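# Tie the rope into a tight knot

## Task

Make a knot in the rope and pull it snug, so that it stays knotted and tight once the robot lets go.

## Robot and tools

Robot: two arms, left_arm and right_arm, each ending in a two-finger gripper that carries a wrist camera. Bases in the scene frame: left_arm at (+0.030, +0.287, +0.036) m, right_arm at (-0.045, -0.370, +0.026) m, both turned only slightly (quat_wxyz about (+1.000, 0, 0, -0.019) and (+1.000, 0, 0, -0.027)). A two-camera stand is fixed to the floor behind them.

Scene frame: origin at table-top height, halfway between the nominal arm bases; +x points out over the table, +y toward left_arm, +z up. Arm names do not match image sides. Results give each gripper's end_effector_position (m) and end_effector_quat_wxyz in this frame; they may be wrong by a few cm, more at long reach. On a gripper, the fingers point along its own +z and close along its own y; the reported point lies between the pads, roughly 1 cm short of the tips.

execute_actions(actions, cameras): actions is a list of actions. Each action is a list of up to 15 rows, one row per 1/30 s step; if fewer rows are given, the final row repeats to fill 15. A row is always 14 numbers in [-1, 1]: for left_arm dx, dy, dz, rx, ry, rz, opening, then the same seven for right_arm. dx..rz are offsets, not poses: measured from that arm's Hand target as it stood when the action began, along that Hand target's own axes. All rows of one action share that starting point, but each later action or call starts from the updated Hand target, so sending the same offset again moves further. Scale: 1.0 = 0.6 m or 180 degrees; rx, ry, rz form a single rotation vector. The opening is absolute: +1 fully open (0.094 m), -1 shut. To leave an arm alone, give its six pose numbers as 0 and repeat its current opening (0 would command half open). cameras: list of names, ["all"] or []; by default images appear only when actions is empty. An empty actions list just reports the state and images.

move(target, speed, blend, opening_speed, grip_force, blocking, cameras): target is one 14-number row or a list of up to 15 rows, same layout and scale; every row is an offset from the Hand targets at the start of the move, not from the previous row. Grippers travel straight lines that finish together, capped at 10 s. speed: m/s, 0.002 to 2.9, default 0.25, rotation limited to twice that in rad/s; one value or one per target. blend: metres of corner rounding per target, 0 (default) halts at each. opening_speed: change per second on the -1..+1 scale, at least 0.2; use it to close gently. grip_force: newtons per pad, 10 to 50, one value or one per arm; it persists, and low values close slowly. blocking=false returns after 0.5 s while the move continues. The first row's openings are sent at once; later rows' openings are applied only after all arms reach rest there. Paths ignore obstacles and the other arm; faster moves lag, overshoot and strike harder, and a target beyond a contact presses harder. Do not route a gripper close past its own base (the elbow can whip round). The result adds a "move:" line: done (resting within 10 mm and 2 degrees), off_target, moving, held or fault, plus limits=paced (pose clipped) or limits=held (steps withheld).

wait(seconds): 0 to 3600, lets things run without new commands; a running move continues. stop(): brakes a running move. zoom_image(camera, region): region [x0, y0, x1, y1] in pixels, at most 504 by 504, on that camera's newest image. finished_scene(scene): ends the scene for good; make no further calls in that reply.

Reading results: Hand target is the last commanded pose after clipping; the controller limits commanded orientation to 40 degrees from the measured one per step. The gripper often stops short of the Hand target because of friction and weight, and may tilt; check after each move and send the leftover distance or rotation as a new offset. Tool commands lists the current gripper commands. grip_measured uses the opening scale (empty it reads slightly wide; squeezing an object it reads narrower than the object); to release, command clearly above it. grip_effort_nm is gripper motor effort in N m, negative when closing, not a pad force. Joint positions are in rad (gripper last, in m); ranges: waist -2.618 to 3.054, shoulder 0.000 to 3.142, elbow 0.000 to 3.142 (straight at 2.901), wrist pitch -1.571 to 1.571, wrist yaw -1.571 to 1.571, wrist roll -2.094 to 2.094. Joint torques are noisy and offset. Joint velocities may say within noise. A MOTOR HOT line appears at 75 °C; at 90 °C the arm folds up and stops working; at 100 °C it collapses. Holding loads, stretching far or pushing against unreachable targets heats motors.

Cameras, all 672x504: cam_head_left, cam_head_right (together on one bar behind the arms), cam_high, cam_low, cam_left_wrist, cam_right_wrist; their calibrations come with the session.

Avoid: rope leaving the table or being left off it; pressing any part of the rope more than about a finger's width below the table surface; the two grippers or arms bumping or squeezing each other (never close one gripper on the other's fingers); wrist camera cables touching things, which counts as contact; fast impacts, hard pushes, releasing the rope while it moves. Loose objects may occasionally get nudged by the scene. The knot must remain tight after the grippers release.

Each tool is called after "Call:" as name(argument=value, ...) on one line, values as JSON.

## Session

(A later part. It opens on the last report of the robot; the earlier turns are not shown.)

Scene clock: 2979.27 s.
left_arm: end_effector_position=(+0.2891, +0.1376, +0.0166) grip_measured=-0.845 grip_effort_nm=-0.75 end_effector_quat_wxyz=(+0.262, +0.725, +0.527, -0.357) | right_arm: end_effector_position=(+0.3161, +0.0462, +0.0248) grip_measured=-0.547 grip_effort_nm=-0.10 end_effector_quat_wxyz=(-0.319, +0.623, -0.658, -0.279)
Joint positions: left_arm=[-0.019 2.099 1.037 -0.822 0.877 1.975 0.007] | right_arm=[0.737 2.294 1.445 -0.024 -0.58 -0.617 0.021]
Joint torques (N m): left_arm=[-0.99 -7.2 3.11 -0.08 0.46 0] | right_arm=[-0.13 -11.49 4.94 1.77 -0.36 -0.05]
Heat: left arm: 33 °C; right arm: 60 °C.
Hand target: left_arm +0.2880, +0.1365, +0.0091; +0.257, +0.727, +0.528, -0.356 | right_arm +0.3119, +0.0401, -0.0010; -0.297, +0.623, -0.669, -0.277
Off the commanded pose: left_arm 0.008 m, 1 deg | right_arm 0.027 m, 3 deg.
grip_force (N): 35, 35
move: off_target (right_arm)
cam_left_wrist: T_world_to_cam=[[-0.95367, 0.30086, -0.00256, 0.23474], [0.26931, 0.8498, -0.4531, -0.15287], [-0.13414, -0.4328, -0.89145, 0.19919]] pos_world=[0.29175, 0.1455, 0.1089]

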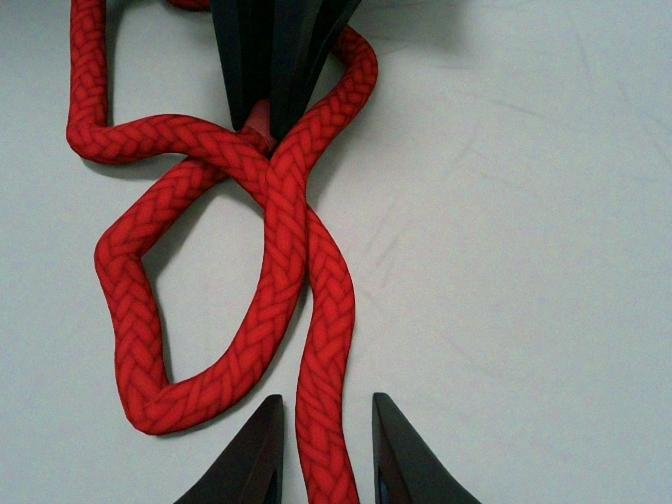

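Call:
move(target=[0,0,0,0,0,0,-1,0,0,0,0,0,0,-1], opening_speed=0.5, cameras=["cam_left_wrist","cam_right_wrist"])

Scene clock: 2987.73 s.
left_arm: end_effector_position=(+0.2891, +0.1376, +0.0166) grip_measured=-0.845 grip_effort_nm=-0.75 end_effector_quat_wxyz=(+0.262, +0.725, +0.527, -0.357) | right_arm: end_effector_position=(+0.3170, +0.0469, +0.0248) grip_measured=-0.794 grip_effort_nm=-0.71 end_effector_quat_wxyz=(-0.321, +0.623, -0.656, -0.279)
Joint positions: left_arm=[-0.019 2.099 1.037 -0.822 0.877 1.975 0.007] | right_arm=[0.737 2.296 1.445 -0.016 -0.58 -0.617 0.01]
Joint torques (N m): left_arm=[-0.98 -7.15 3.17 -0.09 0.47 0] | right_arm=[-0.16 -11.63 5.01 1.7 -0.35 -0.06]
Heat: left arm: 33 °C; right arm: 59 °C.
Hand target: left_arm +0.2880, +0.1365, +0.0091; +0.257, +0.727, +0.528, -0.356 | right_arm +0.3120, +0.0401, -0.0010; -0.297, +0.623, -0.669, -0.277
Off the commanded pose: left_arm 0.008 m, 1 deg | right_arm 0.027 m, 3 deg.
grip_force (N): 35, 35
move: done
cam_left_wrist: T_world_to_cam=[[-0.95367, 0.30086, -0.00256, 0.23474], [0.26931, 0.8498, -0.4531, -0.15287], [-0.13414, -0.4328, -0.89145, 0.19919]] pos_world=[0.29175, 0.1455, 0.1089]
cam_right_wrist: T_world_to_cam=[[0.99618, -0.07084, 0.05105, -0.31726], [-0.04057, -0.89318, -0.44787, 0.10651], [0.07732, 0.44409, -0.89264, 0.06684]] pos_world=[0.31521, 0.04297, 0.12356]

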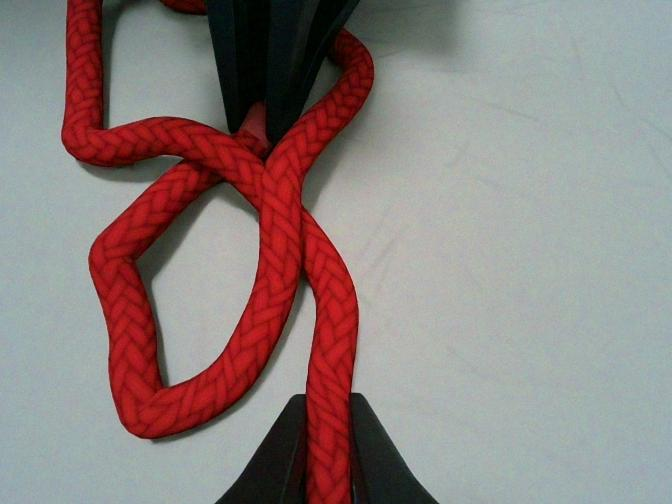

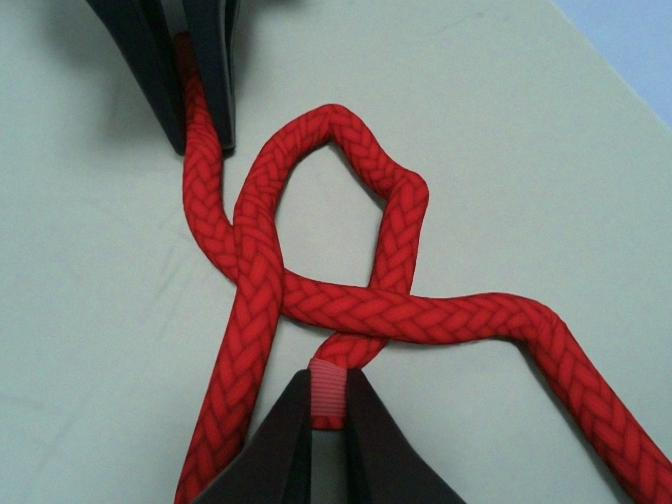

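Call:
move(target=[-0.1051,0,-0.0821,0,0,0,-1,0,0,0,0,0,0,-1], speed=0.08, grip_force=[45, 45], cameras=["cam_left_wrist","cam_right_wrist","cam_low"])

Scene clock: 3010.37 s.
left_arm: end_effector_position=(+0.2840, +0.1381, +0.0781) grip_measured=-0.859 grip_effort_nm=-0.93 end_effector_quat_wxyz=(+0.253, +0.719, +0.534, -0.366) | right_arm: end_effector_position=(+0.3170, +0.0469, +0.0248) grip_measured=-0.803 grip_effort_nm=-0.90 end_effector_quat_wxyz=(-0.321, +0.623, -0.656, -0.279)
Joint positions: left_arm=[-0.019 1.943 1.103 -1.069 0.875 1.966 0.007] | right_arm=[0.737 2.296 1.445 -0.016 -0.58 -0.617 0.009]
Joint torques (N m): left_arm=[-1.09 -11.1 6.61 -0.55 0.51 0.07] | right_arm=[-0.14 -11.64 5.01 1.7 -0.36 -0.05]
Heat: left arm: 33 °C; right arm: 60 °C.
Hand target: left_arm +0.2882, +0.1365, +0.0891; +0.257, +0.727, +0.528, -0.356 | right_arm +0.3120, +0.0401, -0.0010; -0.297, +0.623, -0.669, -0.277
Off the commanded pose: left_arm 0.012 m, 2 deg | right_arm 0.027 m, 3 deg.
grip_force (N): 45, 45
move: off_target (left_arm)
cam_left_wrist: T_world_to_cam=[[-0.95459, 0.29651, 0.02901, 0.22833], [0.25121, 0.85343, -0.45667, -0.11913], [-0.16017, -0.42864, -0.88916, 0.26024]] pos_world=[0.28957, 0.14552, 0.17037]
cam_right_wrist: T_world_to_cam=[[0.99618, -0.07084, 0.05105, -0.31726], [-0.04057, -0.89318, -0.44787, 0.10651], [0.07732, 0.44409, -0.89264, 0.06684]] pos_world=[0.31521, 0.04297, 0.12356]
Images, in order (width x height): cam_low 672x504, cam_left_wrist 672x504, cam_right_wrist 672x504.

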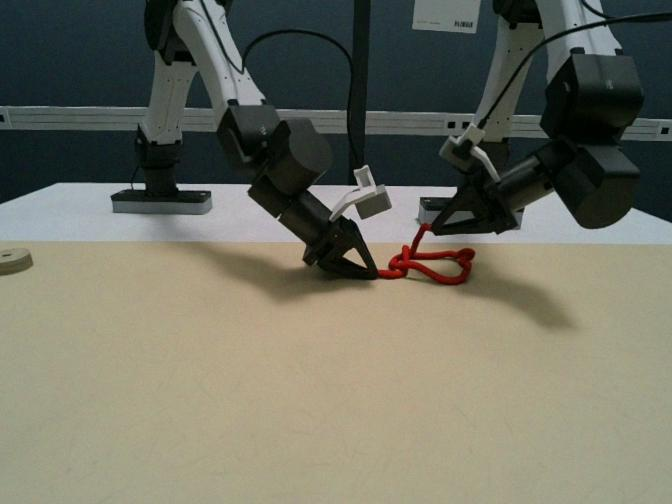

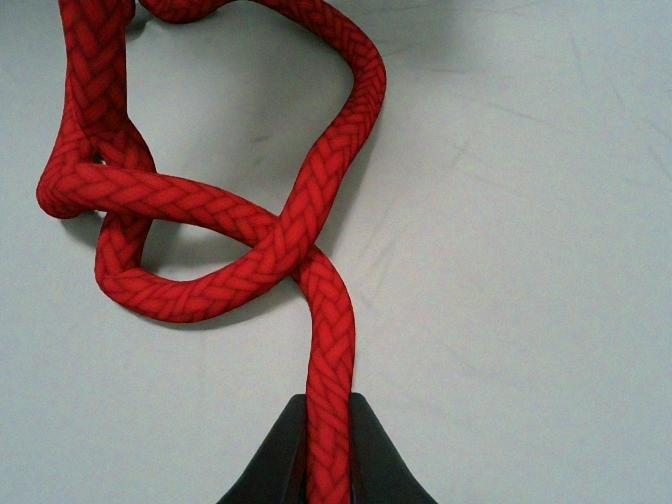

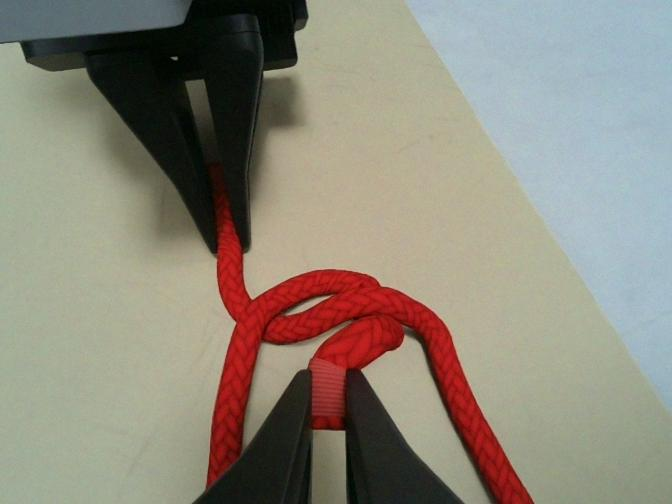

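Call:
move(target=[0.0443,-0.0230,-0.0893,-0.0350,0,-0.0274,-1,0,0,0,0,0,0,-1], speed=0.08, cameras=["cam_left_wrist","cam_right_wrist","cam_high"])

Scene clock: 3027.17 s.
left_arm: end_effector_position=(+0.2909, +0.1935, +0.0914) grip_measured=-0.859 grip_effort_nm=-0.93 end_effector_quat_wxyz=(+0.274, +0.680, +0.585, -0.346) | right_arm: end_effector_position=(+0.3170, +0.0469, +0.0248) grip_measured=-0.803 grip_effort_nm=-0.90 end_effector_quat_wxyz=(-0.321, +0.623, -0.656, -0.279)
Joint positions: left_arm=[0.185 1.902 1.103 -1.177 0.845 2.05 0.007] | right_arm=[0.737 2.296 1.445 -0.016 -0.58 -0.617 0.009]
Joint torques (N m): left_arm=[0.18 -10.92 5.81 -0.67 0.49 0.24] | right_arm=[-0.13 -11.66 5.03 1.7 -0.36 -0.05]
Heat: left arm: 34 °C; right arm: 60 °C.
Hand target: left_arm +0.2932, +0.1964, +0.1012; +0.281, +0.689, +0.577, -0.337 | right_arm +0.3120, +0.0401, -0.0010; -0.297, +0.623, -0.669, -0.277
Off the commanded pose: left_arm 0.010 m, 2 deg | right_arm 0.027 m, 3 deg.
joint sent to its limit (left arm) — joint 6 (wrist roll), upper limit. The joint targets still meet the commanded pose.
grip_force (N): 45, 45
move: done
cam_left_wrist: T_world_to_cam=[[-0.9868, 0.1584, 0.03382, 0.25382], [0.12645, 0.88389, -0.45027, -0.13225], [-0.10122, -0.44005, -0.89225, 0.2822]] pos_world=[0.29576, 0.20087, 0.18366]
cam_right_wrist: T_world_to_cam=[[0.99618, -0.07084, 0.05105, -0.31726], [-0.04057, -0.89318, -0.44787, 0.10651], [0.07732, 0.44409, -0.89264, 0.06684]] pos_world=[0.31521, 0.04297, 0.12356]
Images, in order (width x height): cam_high 672x504, cam_left_wrist 672x504, cam_right_wrist 672x504.

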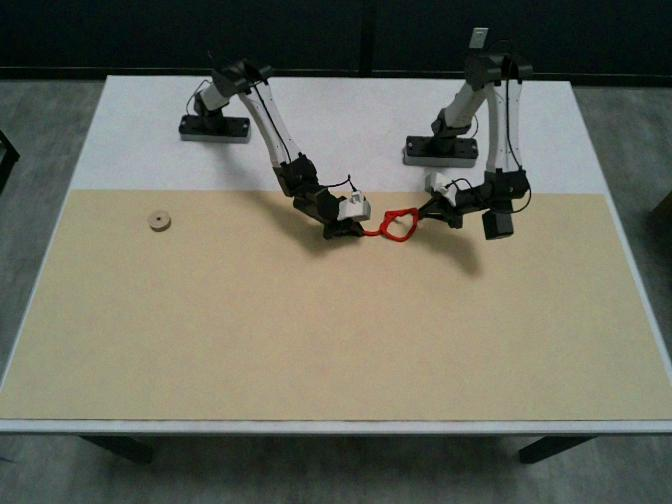

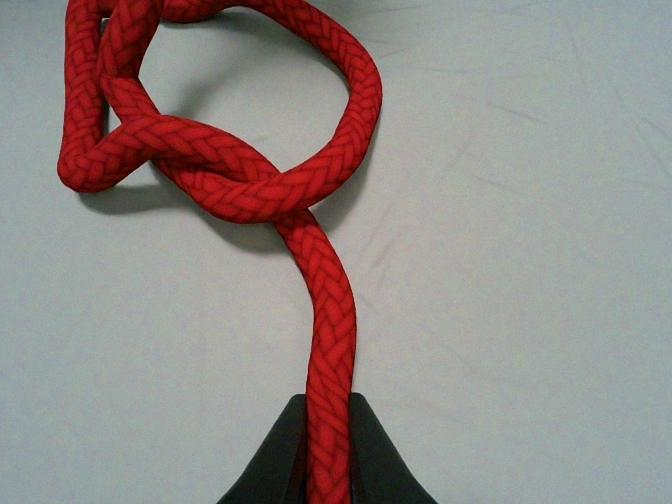

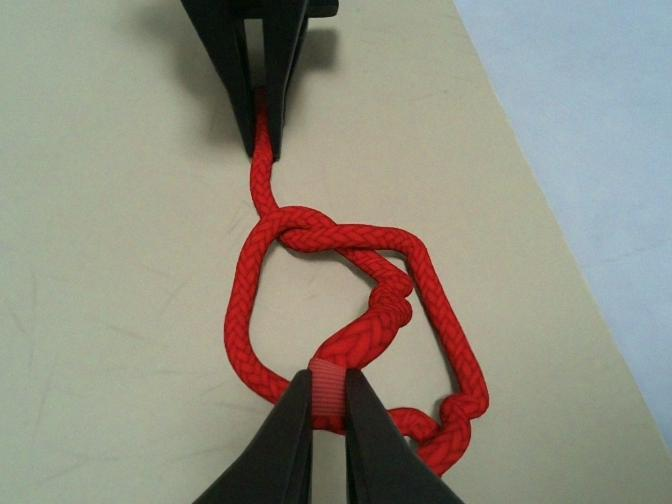

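Call:
move(target=[0.1048,-0.0090,-0.0664,-0.0525,0,-0.0410,-1,0,0,0,0,0,0,-1], speed=0.07, cameras=["cam_left_wrist","cam_right_wrist","cam_high","cam_low"])

Scene clock: 3046.43 s.
left_arm: end_effector_position=(+0.2997, +0.2633, +0.0785) grip_measured=-0.859 grip_effort_nm=-0.93 end_effector_quat_wxyz=(+0.303, +0.610, +0.668, -0.301) | right_arm: end_effector_position=(+0.3170, +0.0469, +0.0248) grip_measured=-0.803 grip_effort_nm=-0.90 end_effector_quat_wxyz=(-0.321, +0.623, -0.656, -0.279)
Joint positions: left_arm=[0.437 1.902 1.064 -1.127 0.812 2.051 0.007] | right_arm=[0.737 2.296 1.445 -0.016 -0.58 -0.617 0.009]
Joint torques (N m): left_arm=[0.1 -7.9 3.95 -0.37 0.47 0.21] | right_arm=[-0.13 -11.69 5.03 1.7 -0.36 -0.06]
Heat: left arm: 37 °C; right arm: 60 °C.
Hand target: left_arm +0.3002, +0.2664, +0.0761; +0.315, +0.624, +0.646, -0.305 | right_arm +0.3120, +0.0401, -0.0010; -0.297, +0.623, -0.669, -0.277
Off the commanded pose: left_arm 0.004 m, 3 deg | right_arm 0.027 m, 3 deg.
joint sent to its limit (left arm) — joint 6 (wrist roll), upper limit. The joint targets are off in orientation, not in position.
grip_force (N): 45, 45
move: off_target (left_arm)
cam_left_wrist: T_world_to_cam=[[-0.99616, -0.08127, 0.03258, 0.31787], [-0.08743, 0.9026, -0.42152, -0.14392], [0.00485, -0.42275, -0.90624, 0.26701]] pos_world=[0.30278, 0.26861, 0.17095]
cam_right_wrist: T_world_to_cam=[[0.99618, -0.07084, 0.05105, -0.31726], [-0.04057, -0.89318, -0.44787, 0.10651], [0.07732, 0.44409, -0.89264, 0.06684]] pos_world=[0.31521, 0.04297, 0.12356]
Images, in order (width x height): cam_high 672x504, cam_low 672x504, cam_left_wrist 672x504, cam_right_wrist 672x504.

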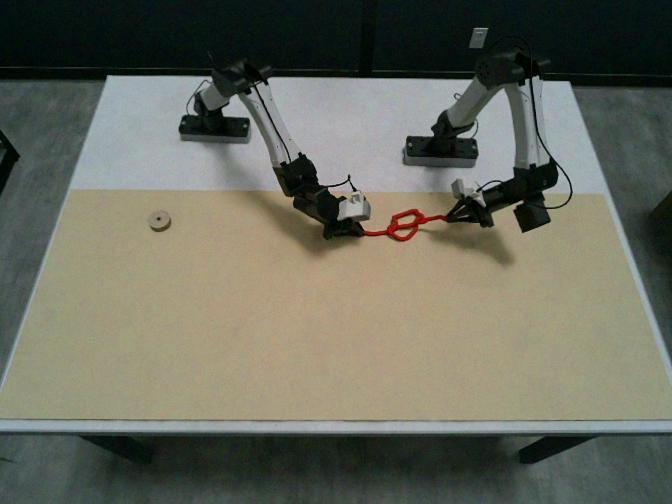

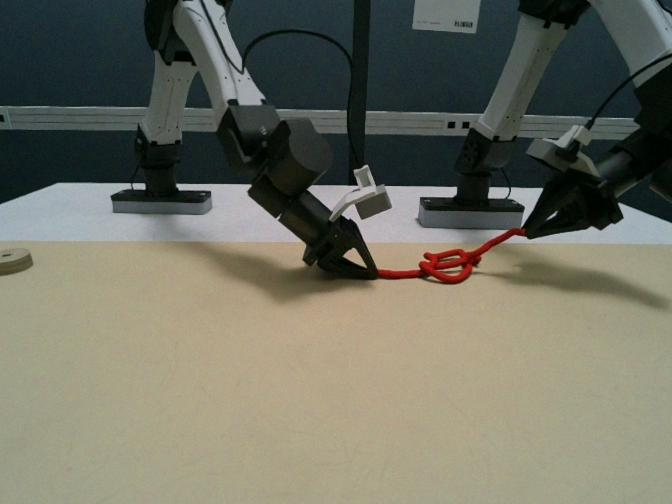

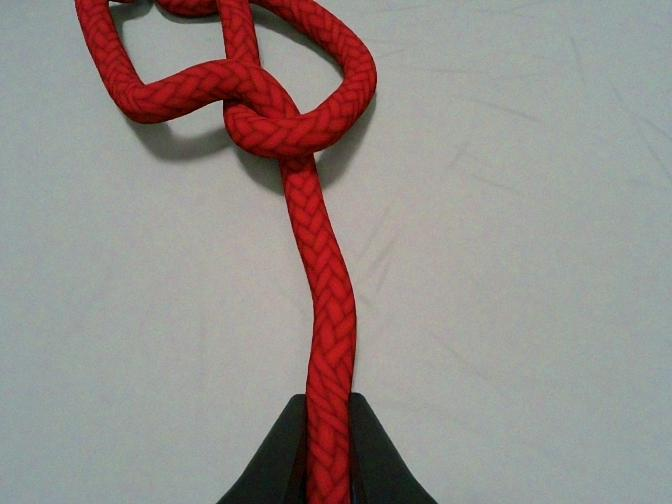

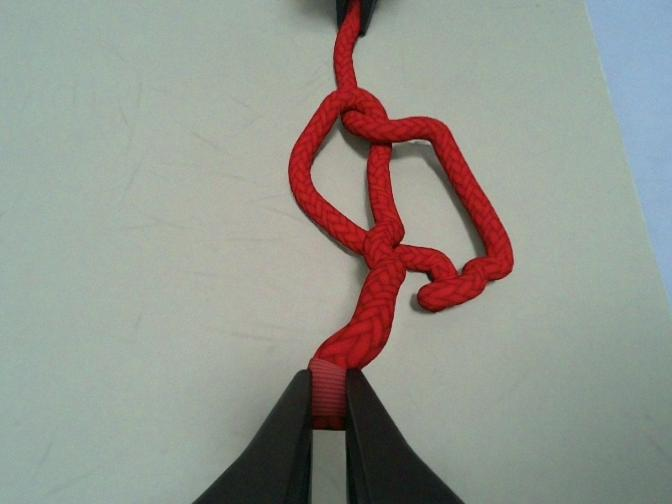

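Call:
move(target=[0,0,0,0,0,0,-1,0.0801,-0.0166,-0.1512,0,0,0,-1], speed=0.06, cameras=["cam_left_wrist","cam_right_wrist","cam_high","cam_low"])

Scene clock: 3068.93 s.
left_arm: end_effector_position=(+0.2998, +0.2633, +0.0785) grip_measured=-0.859 grip_effort_nm=-0.93 end_effector_quat_wxyz=(+0.304, +0.610, +0.668, -0.301) | right_arm: end_effector_position=(+0.3210, -0.0522, +0.0233) grip_measured=-0.803 grip_effort_nm=-0.90 end_effector_quat_wxyz=(-0.310, +0.624, -0.662, -0.277)
Joint positions: left_arm=[0.437 1.902 1.064 -1.127 0.812 2.051 0.007] | right_arm=[0.54 2.156 1.231 -0.087 -0.689 -0.821 0.009]
Joint torques (N m): left_arm=[0.14 -7.92 3.9 -0.37 0.47 0.23] | right_arm=[-0.62 -15.66 4.34 1.05 -0.49 -0.11]
Heat: left arm: 36 °C; right arm: 60 °C.
Hand target: left_arm +0.3002, +0.2664, +0.0761; +0.315, +0.625, +0.646, -0.305 | right_arm +0.3148, -0.0601, +0.0239; -0.297, +0.622, -0.669, -0.278
Off the commanded pose: left_arm 0.004 m, 3 deg | right_arm 0.010 m, 2 deg.
joint sent to its limit (left arm) — joint 6 (wrist roll), upper limit. The joint targets are off in orientation, not in position.
grip_force (N): 45, 45
move: done
cam_left_wrist: T_world_to_cam=[[-0.99618, -0.08126, 0.03189, 0.31801], [-0.08713, 0.90273, -0.42129, -0.14417], [0.00545, -0.42246, -0.90636, 0.26681]] pos_world=[0.30278, 0.26871, 0.17095]
cam_right_wrist: T_world_to_cam=[[0.99675, -0.0708, 0.0384, -0.32799], [-0.04757, -0.90225, -0.42858, 0.01878], [0.06499, 0.42536, -0.90269, 0.11247]] pos_world=[0.32051, -0.05412, 0.12217]
Images, in order (width x height): cam_high 672x504, cam_low 672x504, cam_left_wrist 672x504, cam_right_wrist 672x504.

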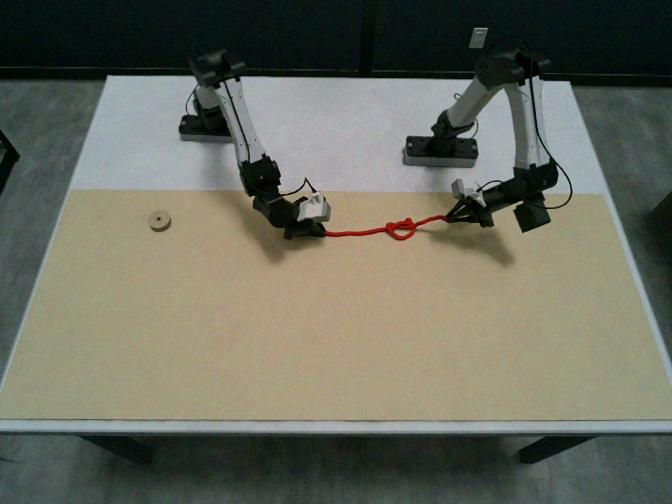

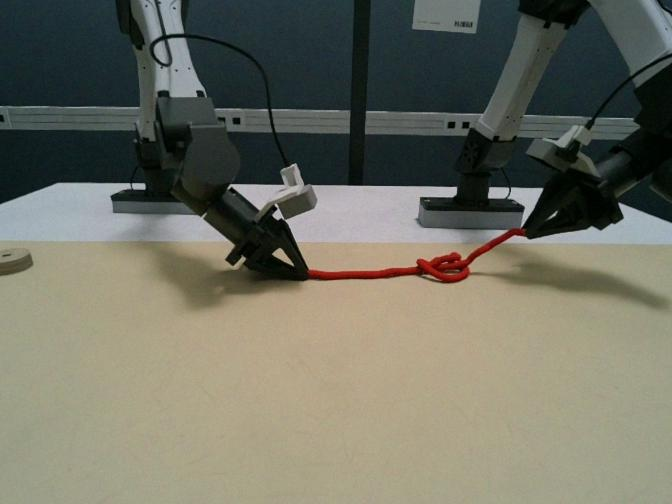

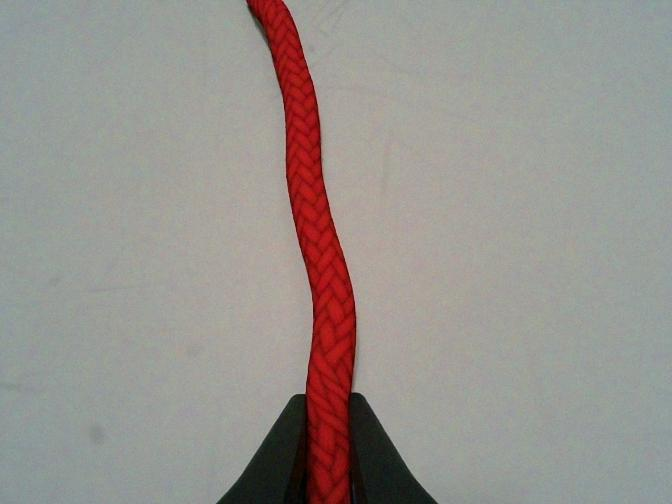

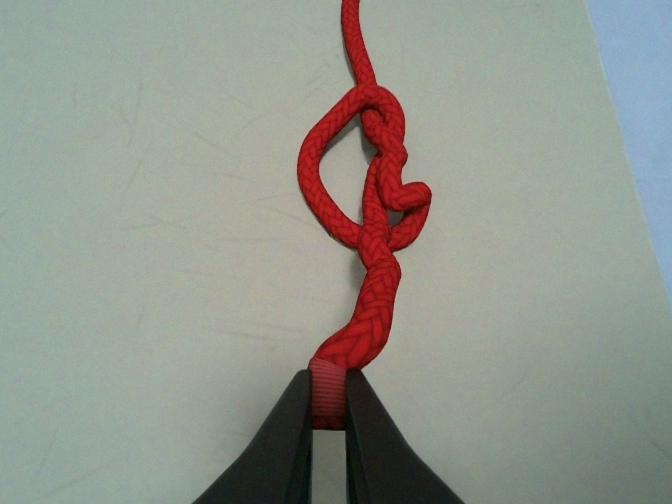

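Call:
move(target=[0,0,0,0,0,0,-1,0.0717,-0.0082,-0.0920,0,0,0,-1], speed=0.06, cameras=["cam_right_wrist","cam_high","cam_low"])

Scene clock: 3076.97 s.
left_arm: end_effector_position=(+0.2998, +0.2633, +0.0785) grip_measured=-0.859 grip_effort_nm=-0.93 end_effector_quat_wxyz=(+0.304, +0.610, +0.668, -0.301) | right_arm: end_effector_position=(+0.3191, -0.1258, +0.0230) grip_measured=-0.803 grip_effort_nm=-0.90 end_effector_quat_wxyz=(-0.300, +0.624, -0.668, -0.275)
Joint positions: left_arm=[0.437 1.902 1.064 -1.127 0.812 2.051 0.007] | right_arm=[0.37 2.084 1.147 -0.231 -0.757 -1.025 0.009]
Joint torques (N m): left_arm=[0.12 -7.92 3.95 -0.37 0.45 0.23] | right_arm=[-0.55 -14.97 4.52 0.88 -0.62 -0.11]
Heat: left arm: 36 °C; right arm: 62 °C.
Hand target: left_arm +0.3002, +0.2664, +0.0761; +0.315, +0.625, +0.646, -0.305 | right_arm +0.3147, -0.1300, +0.0288; -0.297, +0.623, -0.669, -0.278
Off the commanded pose: left_arm 0.004 m, 3 deg | right_arm 0.008 m, 0 deg.
joint sent to its limit (left arm) — joint 6 (wrist roll), upper limit. The joint targets are off in orientation, not in position.
grip_force (N): 45, 45
move: done
cam_right_wrist: T_world_to_cam=[[0.99699, -0.07346, 0.02457, -0.3314], [-0.05689, -0.9097, -0.41135, -0.0462], [0.05257, 0.40871, -0.91115, 0.14568]] pos_world=[0.32012, -0.12591, 0.12187]
Images, in order (width x height): cam_high 672x504, cam_low 672x504, cam_right_wrist 672x504.

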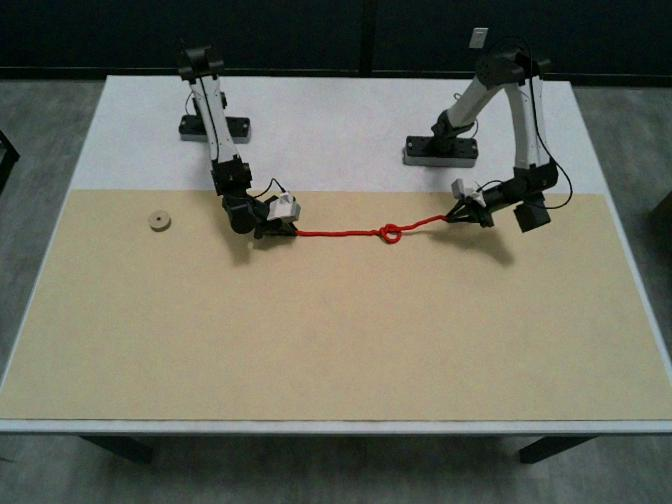

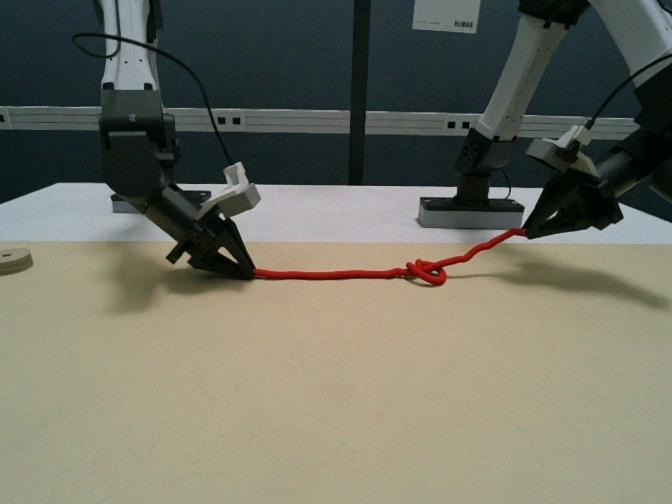

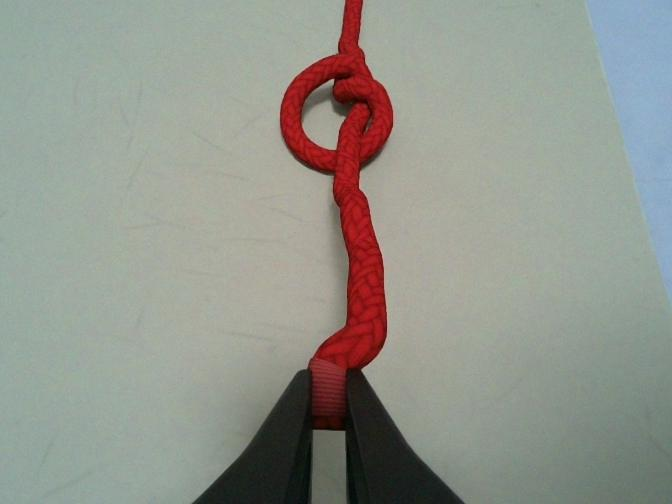

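Call:
move(target=[0,0,0,0,0,0,-1,0.0512,-0.0058,-0.0657,0,0,0,-1], speed=0.05, cameras=["cam_right_wrist","cam_high","cam_low"])

Scene clock: 3087.03 s.
left_arm: end_effector_position=(+0.2998, +0.2633, +0.0785) grip_measured=-0.859 grip_effort_nm=-0.93 end_effector_quat_wxyz=(+0.304, +0.610, +0.668, -0.301) | right_arm: end_effector_position=(+0.3165, -0.1776, +0.0235) grip_measured=-0.803 grip_effort_nm=-0.90 end_effector_quat_wxyz=(-0.293, +0.623, -0.671, -0.276)
Joint positions: left_arm=[0.437 1.902 1.064 -1.127 0.812 2.051 0.007] | right_arm=[0.236 2.06 1.134 -0.383 -0.796 -1.205 0.009]
Joint torques (N m): left_arm=[0.13 -7.9 3.93 -0.35 0.45 0.23] | right_arm=[-0.51 -14.69 4.75 0.68 -0.71 -0.1]
Heat: left arm: 36 °C; right arm: 63 °C.
Hand target: left_arm +0.3002, +0.2664, +0.0761; +0.315, +0.625, +0.646, -0.305 | right_arm +0.3147, -0.1799, +0.0324; -0.297, +0.623, -0.669, -0.278
Off the commanded pose: left_arm 0.004 m, 3 deg | right_arm 0.009 m, 1 deg.
joint sent to its limit (left arm) — joint 6 (wrist roll), upper limit. The joint targets are off in orientation, not in position.
grip_force (N): 45, 45
move: done
cam_right_wrist: T_world_to_cam=[[0.99722, -0.07358, 0.01178, -0.33239], [-0.0626, -0.91293, -0.40329, -0.09219], [0.04042, 0.40143, -0.915, 0.1701]] pos_world=[0.31882, -0.17691, 0.12237]
Images, in order (width x height): cam_high 672x504, cam_low 672x504, cam_right_wrist 672x504.

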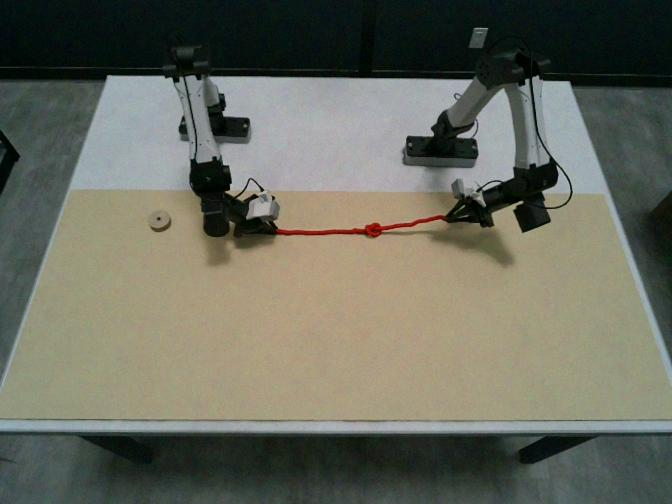

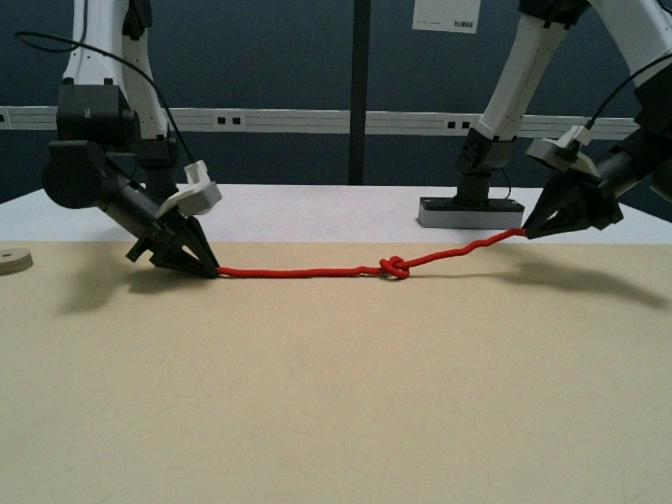

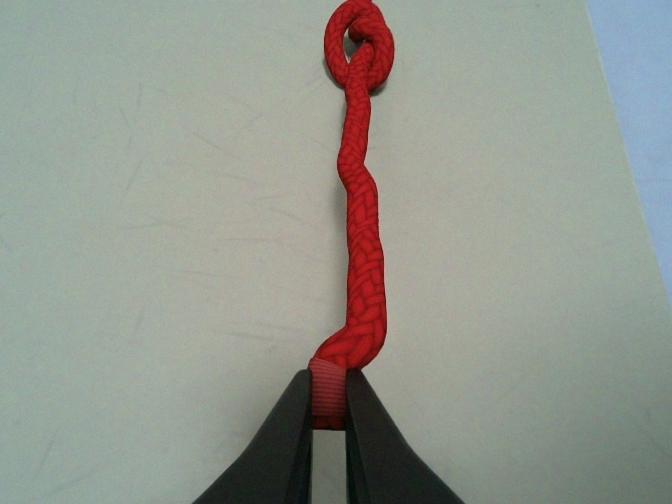

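Call:
move(target=[0,0,0,0,0,0,-1,0.0307,-0.0035,-0.0394,0,0,0,-1], speed=0.04, cameras=["cam_right_wrist","cam_high","cam_low"])

Scene clock: 3091.70 s.
left_arm: end_effector_position=(+0.2998, +0.2633, +0.0785) grip_measured=-0.859 grip_effort_nm=-0.93 end_effector_quat_wxyz=(+0.304, +0.610, +0.668, -0.301) | right_arm: end_effector_position=(+0.3106, -0.2060, +0.0226) grip_measured=-0.803 grip_effort_nm=-0.90 end_effector_quat_wxyz=(-0.289, +0.622, -0.670, -0.284)
Joint positions: left_arm=[0.437 1.902 1.064 -1.127 0.812 2.051 0.007] | right_arm=[0.156 2.06 1.134 -0.484 -0.823 -1.324 0.009]
Joint torques (N m): left_arm=[0.14 -7.94 3.92 -0.32 0.46 0.22] | right_arm=[-0.88 -14.65 5.86 0.47 -0.64 -0.1]
Heat: left arm: 36 °C; right arm: 63 °C.
Hand target: left_arm +0.3002, +0.2664, +0.0761; +0.315, +0.625, +0.646, -0.305 | right_arm +0.3146, -0.2100, +0.0345; -0.297, +0.622, -0.669, -0.278
Off the commanded pose: left_arm 0.004 m, 3 deg | right_arm 0.013 m, 1 deg.
joint sent to its limit (left arm) — joint 6 (wrist roll), upper limit. The joint targets are off in orientation, not in position.
grip_force (N): 45, 45
move: off_target (right_arm)
cam_right_wrist: T_world_to_cam=[[0.99769, -0.06776, -0.00462, -0.3272], [-0.06374, -0.91075, -0.408, -0.11797], [0.02344, 0.40736, -0.91297, 0.1873]] pos_world=[0.31453, -0.20591, 0.12136]
Images, in order (width x height): cam_high 672x504, cam_low 672x504, cam_right_wrist 672x504.

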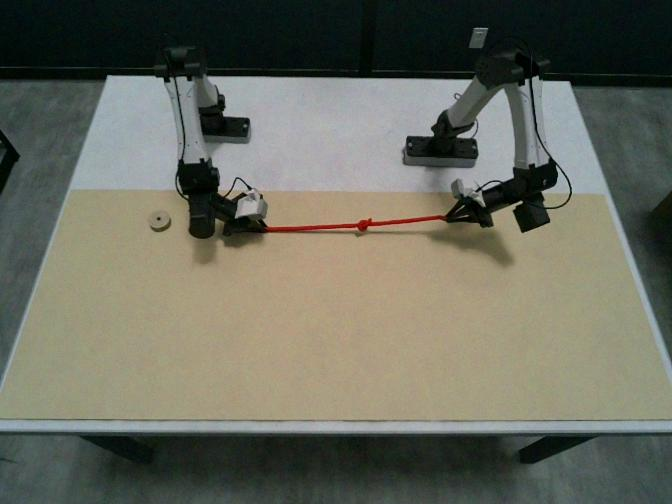

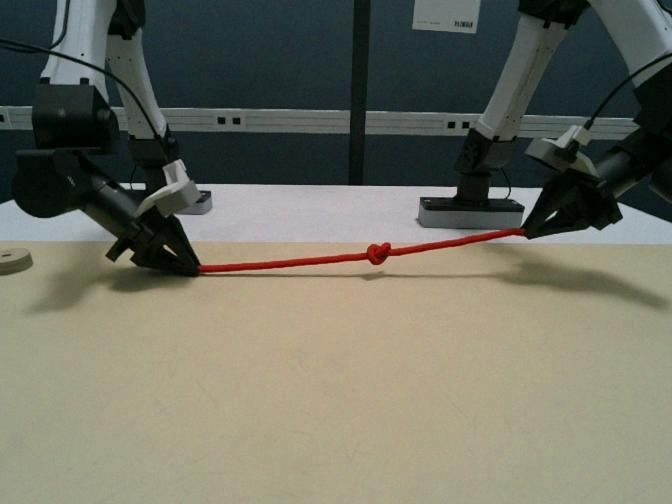

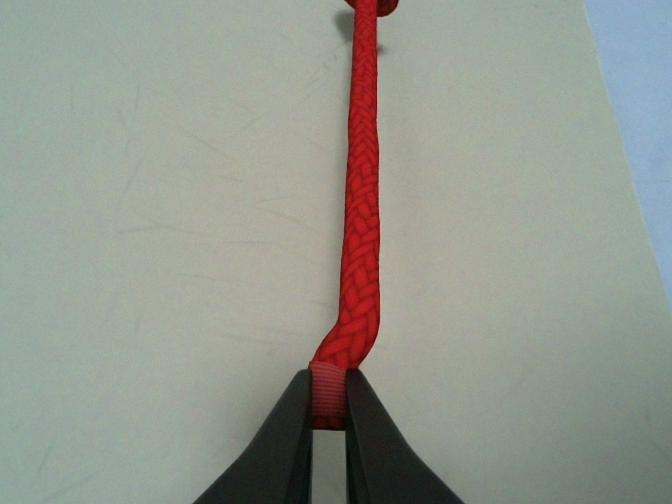

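Call:
zoom_image(camera="cam_low", region=[330, 220, 430, 295])

Call:
zoom_image(camera="cam_high", region=[320, 195, 410, 260])

Scaled by 5.040 from the camera's image (finer frame: 960x720).

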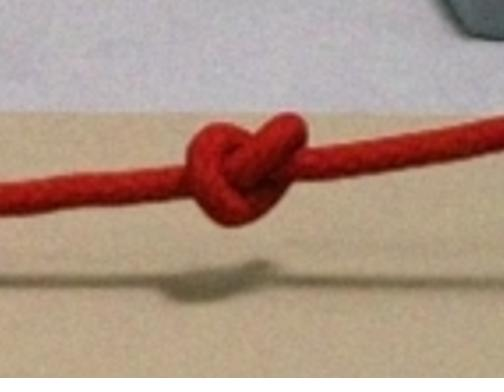

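Scaled by 5.600 from the camera's image (finer frame: 960x720).

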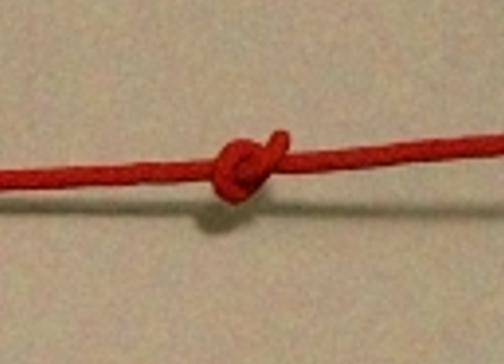

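Call:
move(target=[0,0,0,0,0,0,-1,0.0205,-0.0023,-0.0263,0,0,0,-1], speed=0.04, grip_force=[50, 50], cameras=["cam_high","cam_low"])

Scene clock: 3104.20 s.
left_arm: end_effector_position=(+0.2982, +0.2627, +0.0777) grip_measured=-0.866 grip_effort_nm=-1.03 end_effector_quat_wxyz=(+0.302, +0.609, +0.668, -0.303) | right_arm: end_effector_position=(+0.3068, -0.2182, +0.0277) grip_measured=-0.808 grip_effort_nm=-0.99 end_effector_quat_wxyz=(-0.295, +0.622, -0.662, -0.296)
Joint positions: left_arm=[0.437 1.902 1.059 -1.127 0.812 2.051 0.006] | right_arm=[0.112 2.06 1.144 -0.556 -0.858 -1.407 0.009]
Joint torques (N m): left_arm=[0.09 -7.87 4.46 -0.36 0.44 0.22] | right_arm=[-2.03 -14.2 6.38 0.3 -0.35 -0.08]
Heat: left arm: 35 °C; right arm: 65 °C.
Hand target: left_arm +0.3001, +0.2664, +0.0761; +0.315, +0.624, +0.646, -0.306 | right_arm +0.3148, -0.2300, +0.0360; -0.297, +0.623, -0.669, -0.277
Off the commanded pose: left_arm 0.005 m, 3 deg | right_arm 0.016 m, 2 deg.
joint sent to its limit (left arm) — joint 6 (wrist roll), upper limit. The joint targets are off in orientation, not in position.
move: off_target (right_arm)

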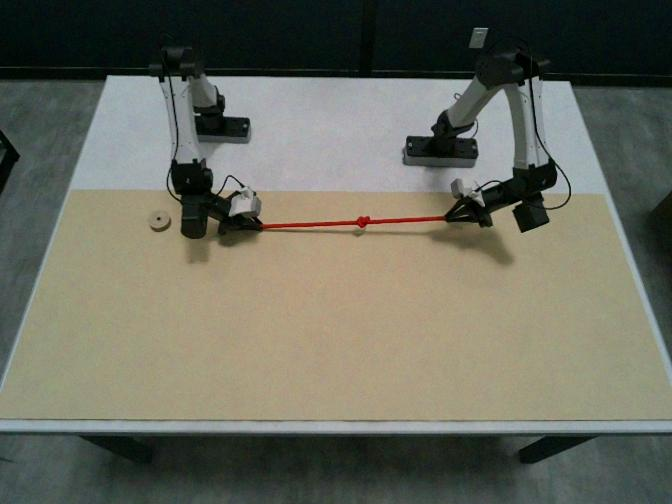

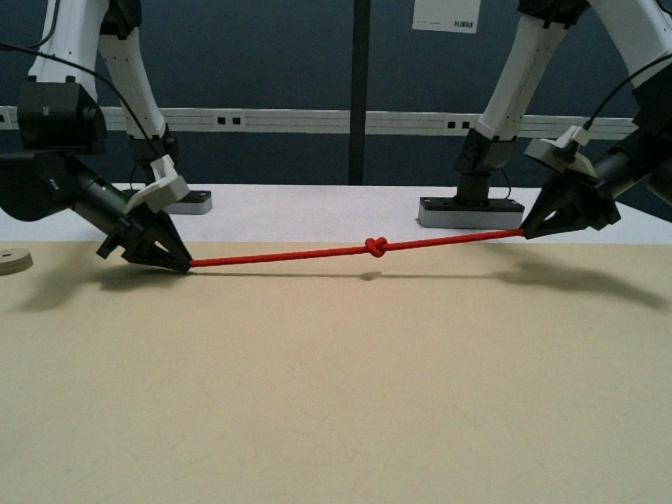

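Call:
move(target=[0.0257,0.0015,-0.0328,0,0,0,-1,0,0,0,0,0,0,-1], speed=0.03, cameras=["cam_high","cam_low"])

Scene clock: 3115.10 s.
left_arm: end_effector_position=(+0.2917, +0.2714, +0.0804) grip_measured=-0.866 grip_effort_nm=-1.03 end_effector_quat_wxyz=(+0.299, +0.587, +0.684, -0.313) | right_arm: end_effector_position=(+0.3058, -0.2142, +0.0325) grip_measured=-0.808 grip_effort_nm=-0.99 end_effector_quat_wxyz=(-0.305, +0.618, -0.655, -0.310)
Joint positions: left_arm=[0.48 1.902 1.059 -1.169 0.807 2.051 0.006] | right_arm=[0.112 2.06 1.144 -0.557 -0.895 -1.407 0.009]
Joint torques (N m): left_arm=[2.21 -7.75 7.38 -0.33 0 0.22] | right_arm=[-2.13 -14.27 6.32 0.31 0.02 -0.1]
Heat: left arm: 35 °C; right arm: 65 °C.
Hand target: left_arm +0.3002, +0.2915, +0.0760; +0.315, +0.624, +0.646, -0.306 | right_arm +0.3148, -0.2300, +0.0360; -0.297, +0.623, -0.669, -0.277
Off the commanded pose: left_arm 0.022 m, 6 deg | right_arm 0.018 m, 4 deg.
joint sent to its limit (left arm) — joint 6 (wrist roll), upper limit. The joint targets are off in orientation, not in position.
move: off_target (left_arm)

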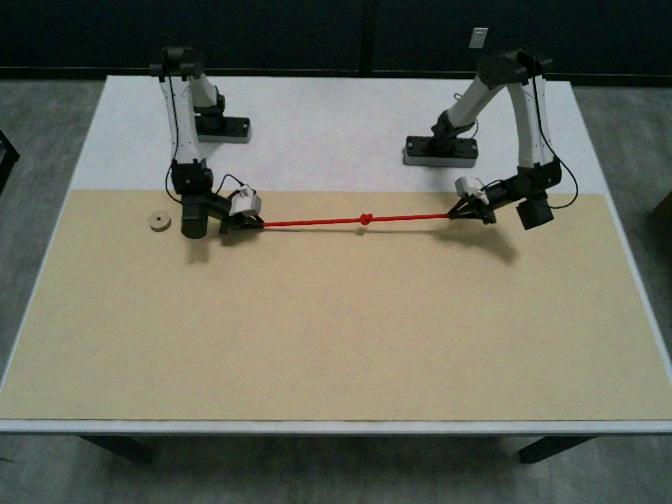

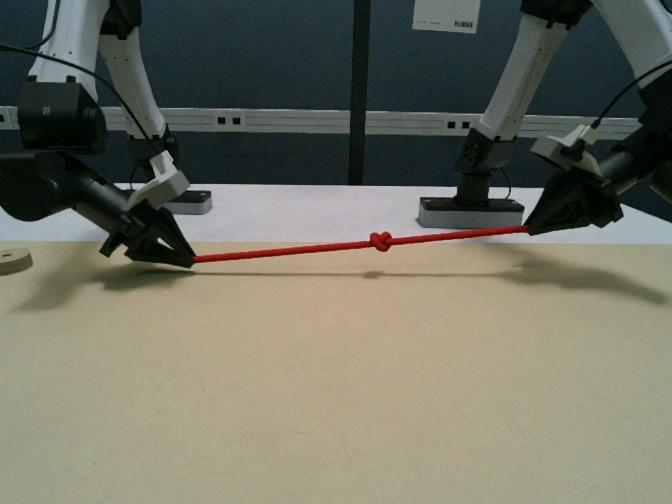

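Call:
zoom_image(camera="cam_low", region=[340, 210, 420, 270])

Call:
zoom_image(camera="cam_high", region=[330, 195, 400, 245])

Scaled by 6.300 from the camera's image (finer frame: 960x720).

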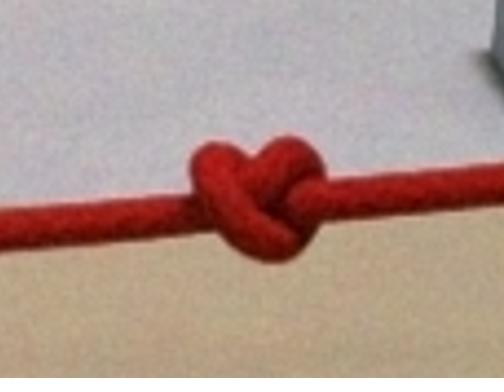

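Scaled by 7.200 from the camera's image (finer frame: 960x720).

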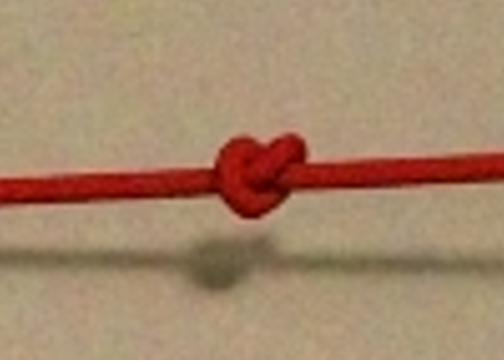

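Call:
move(target=[0.0327,-0.0023,0.1100,0,0,0,-1,0.0052,0.0057,0.0490,0,0,0,-1], speed=0.06, cameras=["cam_high","cam_low","cam_right_wrist","cam_left_wrist"])

Scene clock: 3139.73 s.
left_arm: end_effector_position=(+0.2983, +0.2557, +0.0209) grip_measured=-0.866 grip_effort_nm=-1.03 end_effector_quat_wxyz=(+0.302, +0.621, +0.658, -0.301) | right_arm: end_effector_position=(+0.3151, -0.2115, +0.0225) grip_measured=-0.808 grip_effort_nm=-1.00 end_effector_quat_wxyz=(-0.304, +0.622, -0.666, -0.278)
Joint positions: left_arm=[0.41 2.041 0.981 -0.894 0.813 2.051 0.006] | right_arm=[0.136 2.06 1.122 -0.453 -0.835 -1.342 0.009]
Joint torques (N m): left_arm=[-1.09 -7.3 3.22 -0.29 0.75 0.21] | right_arm=[0.72 -10.44 4.12 0.95 -0.51 0.08]
Heat: left arm: 35 °C; right arm: 65 °C.
Hand target: left_arm +0.3001, +0.2515, +0.0199; +0.315, +0.625, +0.646, -0.305 | right_arm +0.3126, -0.2100, +0.0140; -0.297, +0.623, -0.669, -0.278
Off the commanded pose: left_arm 0.005 m, 2 deg | right_arm 0.009 m, 1 deg.
joint sent to its limit (left arm) — joint 6 (wrist roll), upper limit. The joint targets still meet the commanded pose.
move: done
cam_left_wrist: T_world_to_cam=[[-0.99828, -0.05431, 0.02203, 0.31163], [-0.05855, 0.90614, -0.41892, -0.17101], [0.00279, -0.41949, -0.90776, 0.21147]] pos_world=[0.3005, 0.26059, 0.11346]
cam_right_wrist: T_world_to_cam=[[0.99694, -0.07384, 0.02564, -0.33387], [-0.05617, -0.90486, -0.42199, -0.12351], [0.05437, 0.41926, -0.90624, 0.18199]] pos_world=[0.31601, -0.21272, 0.12137]
Images, in order (width x height): cam_high 672x504, cam_low 672x504, cam_left_wrist 672x504, cam_right_wrist 672x504.

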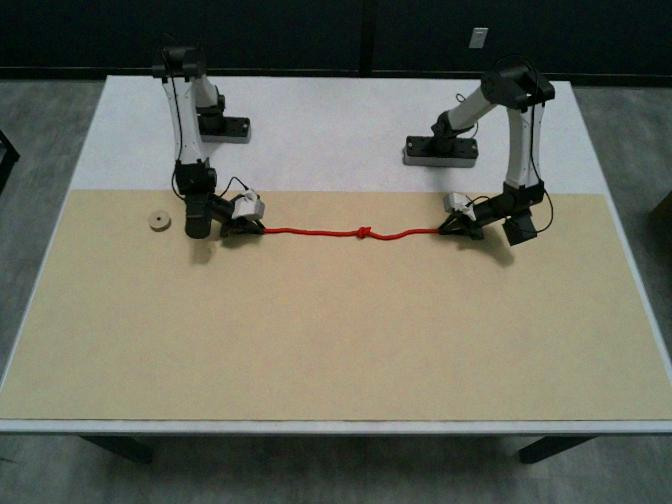

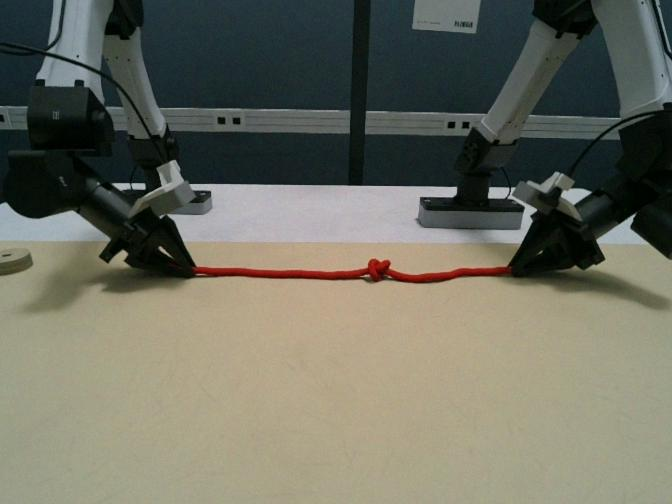

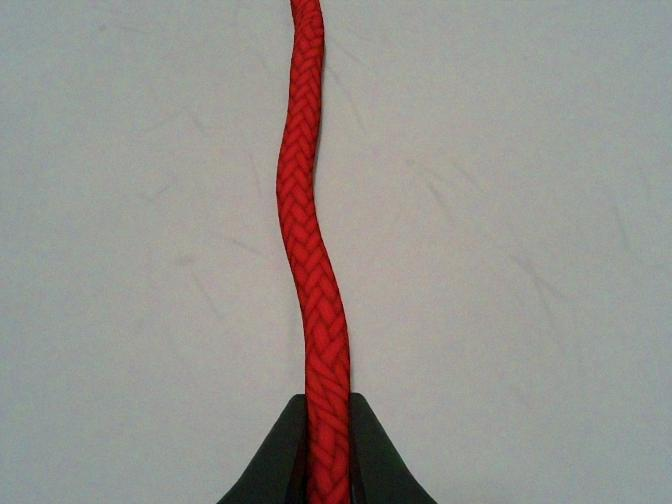

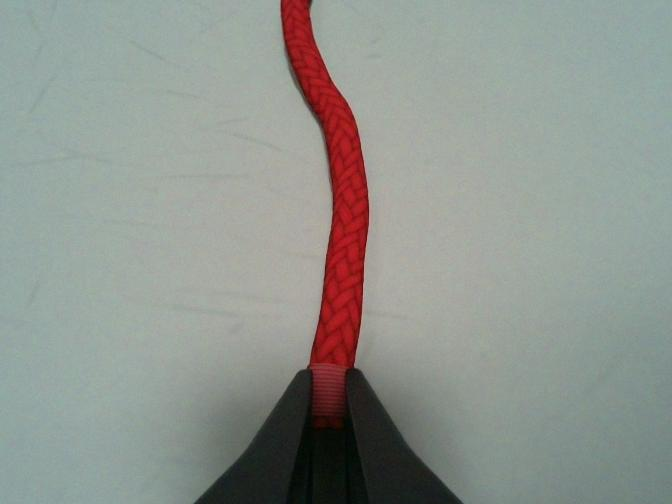

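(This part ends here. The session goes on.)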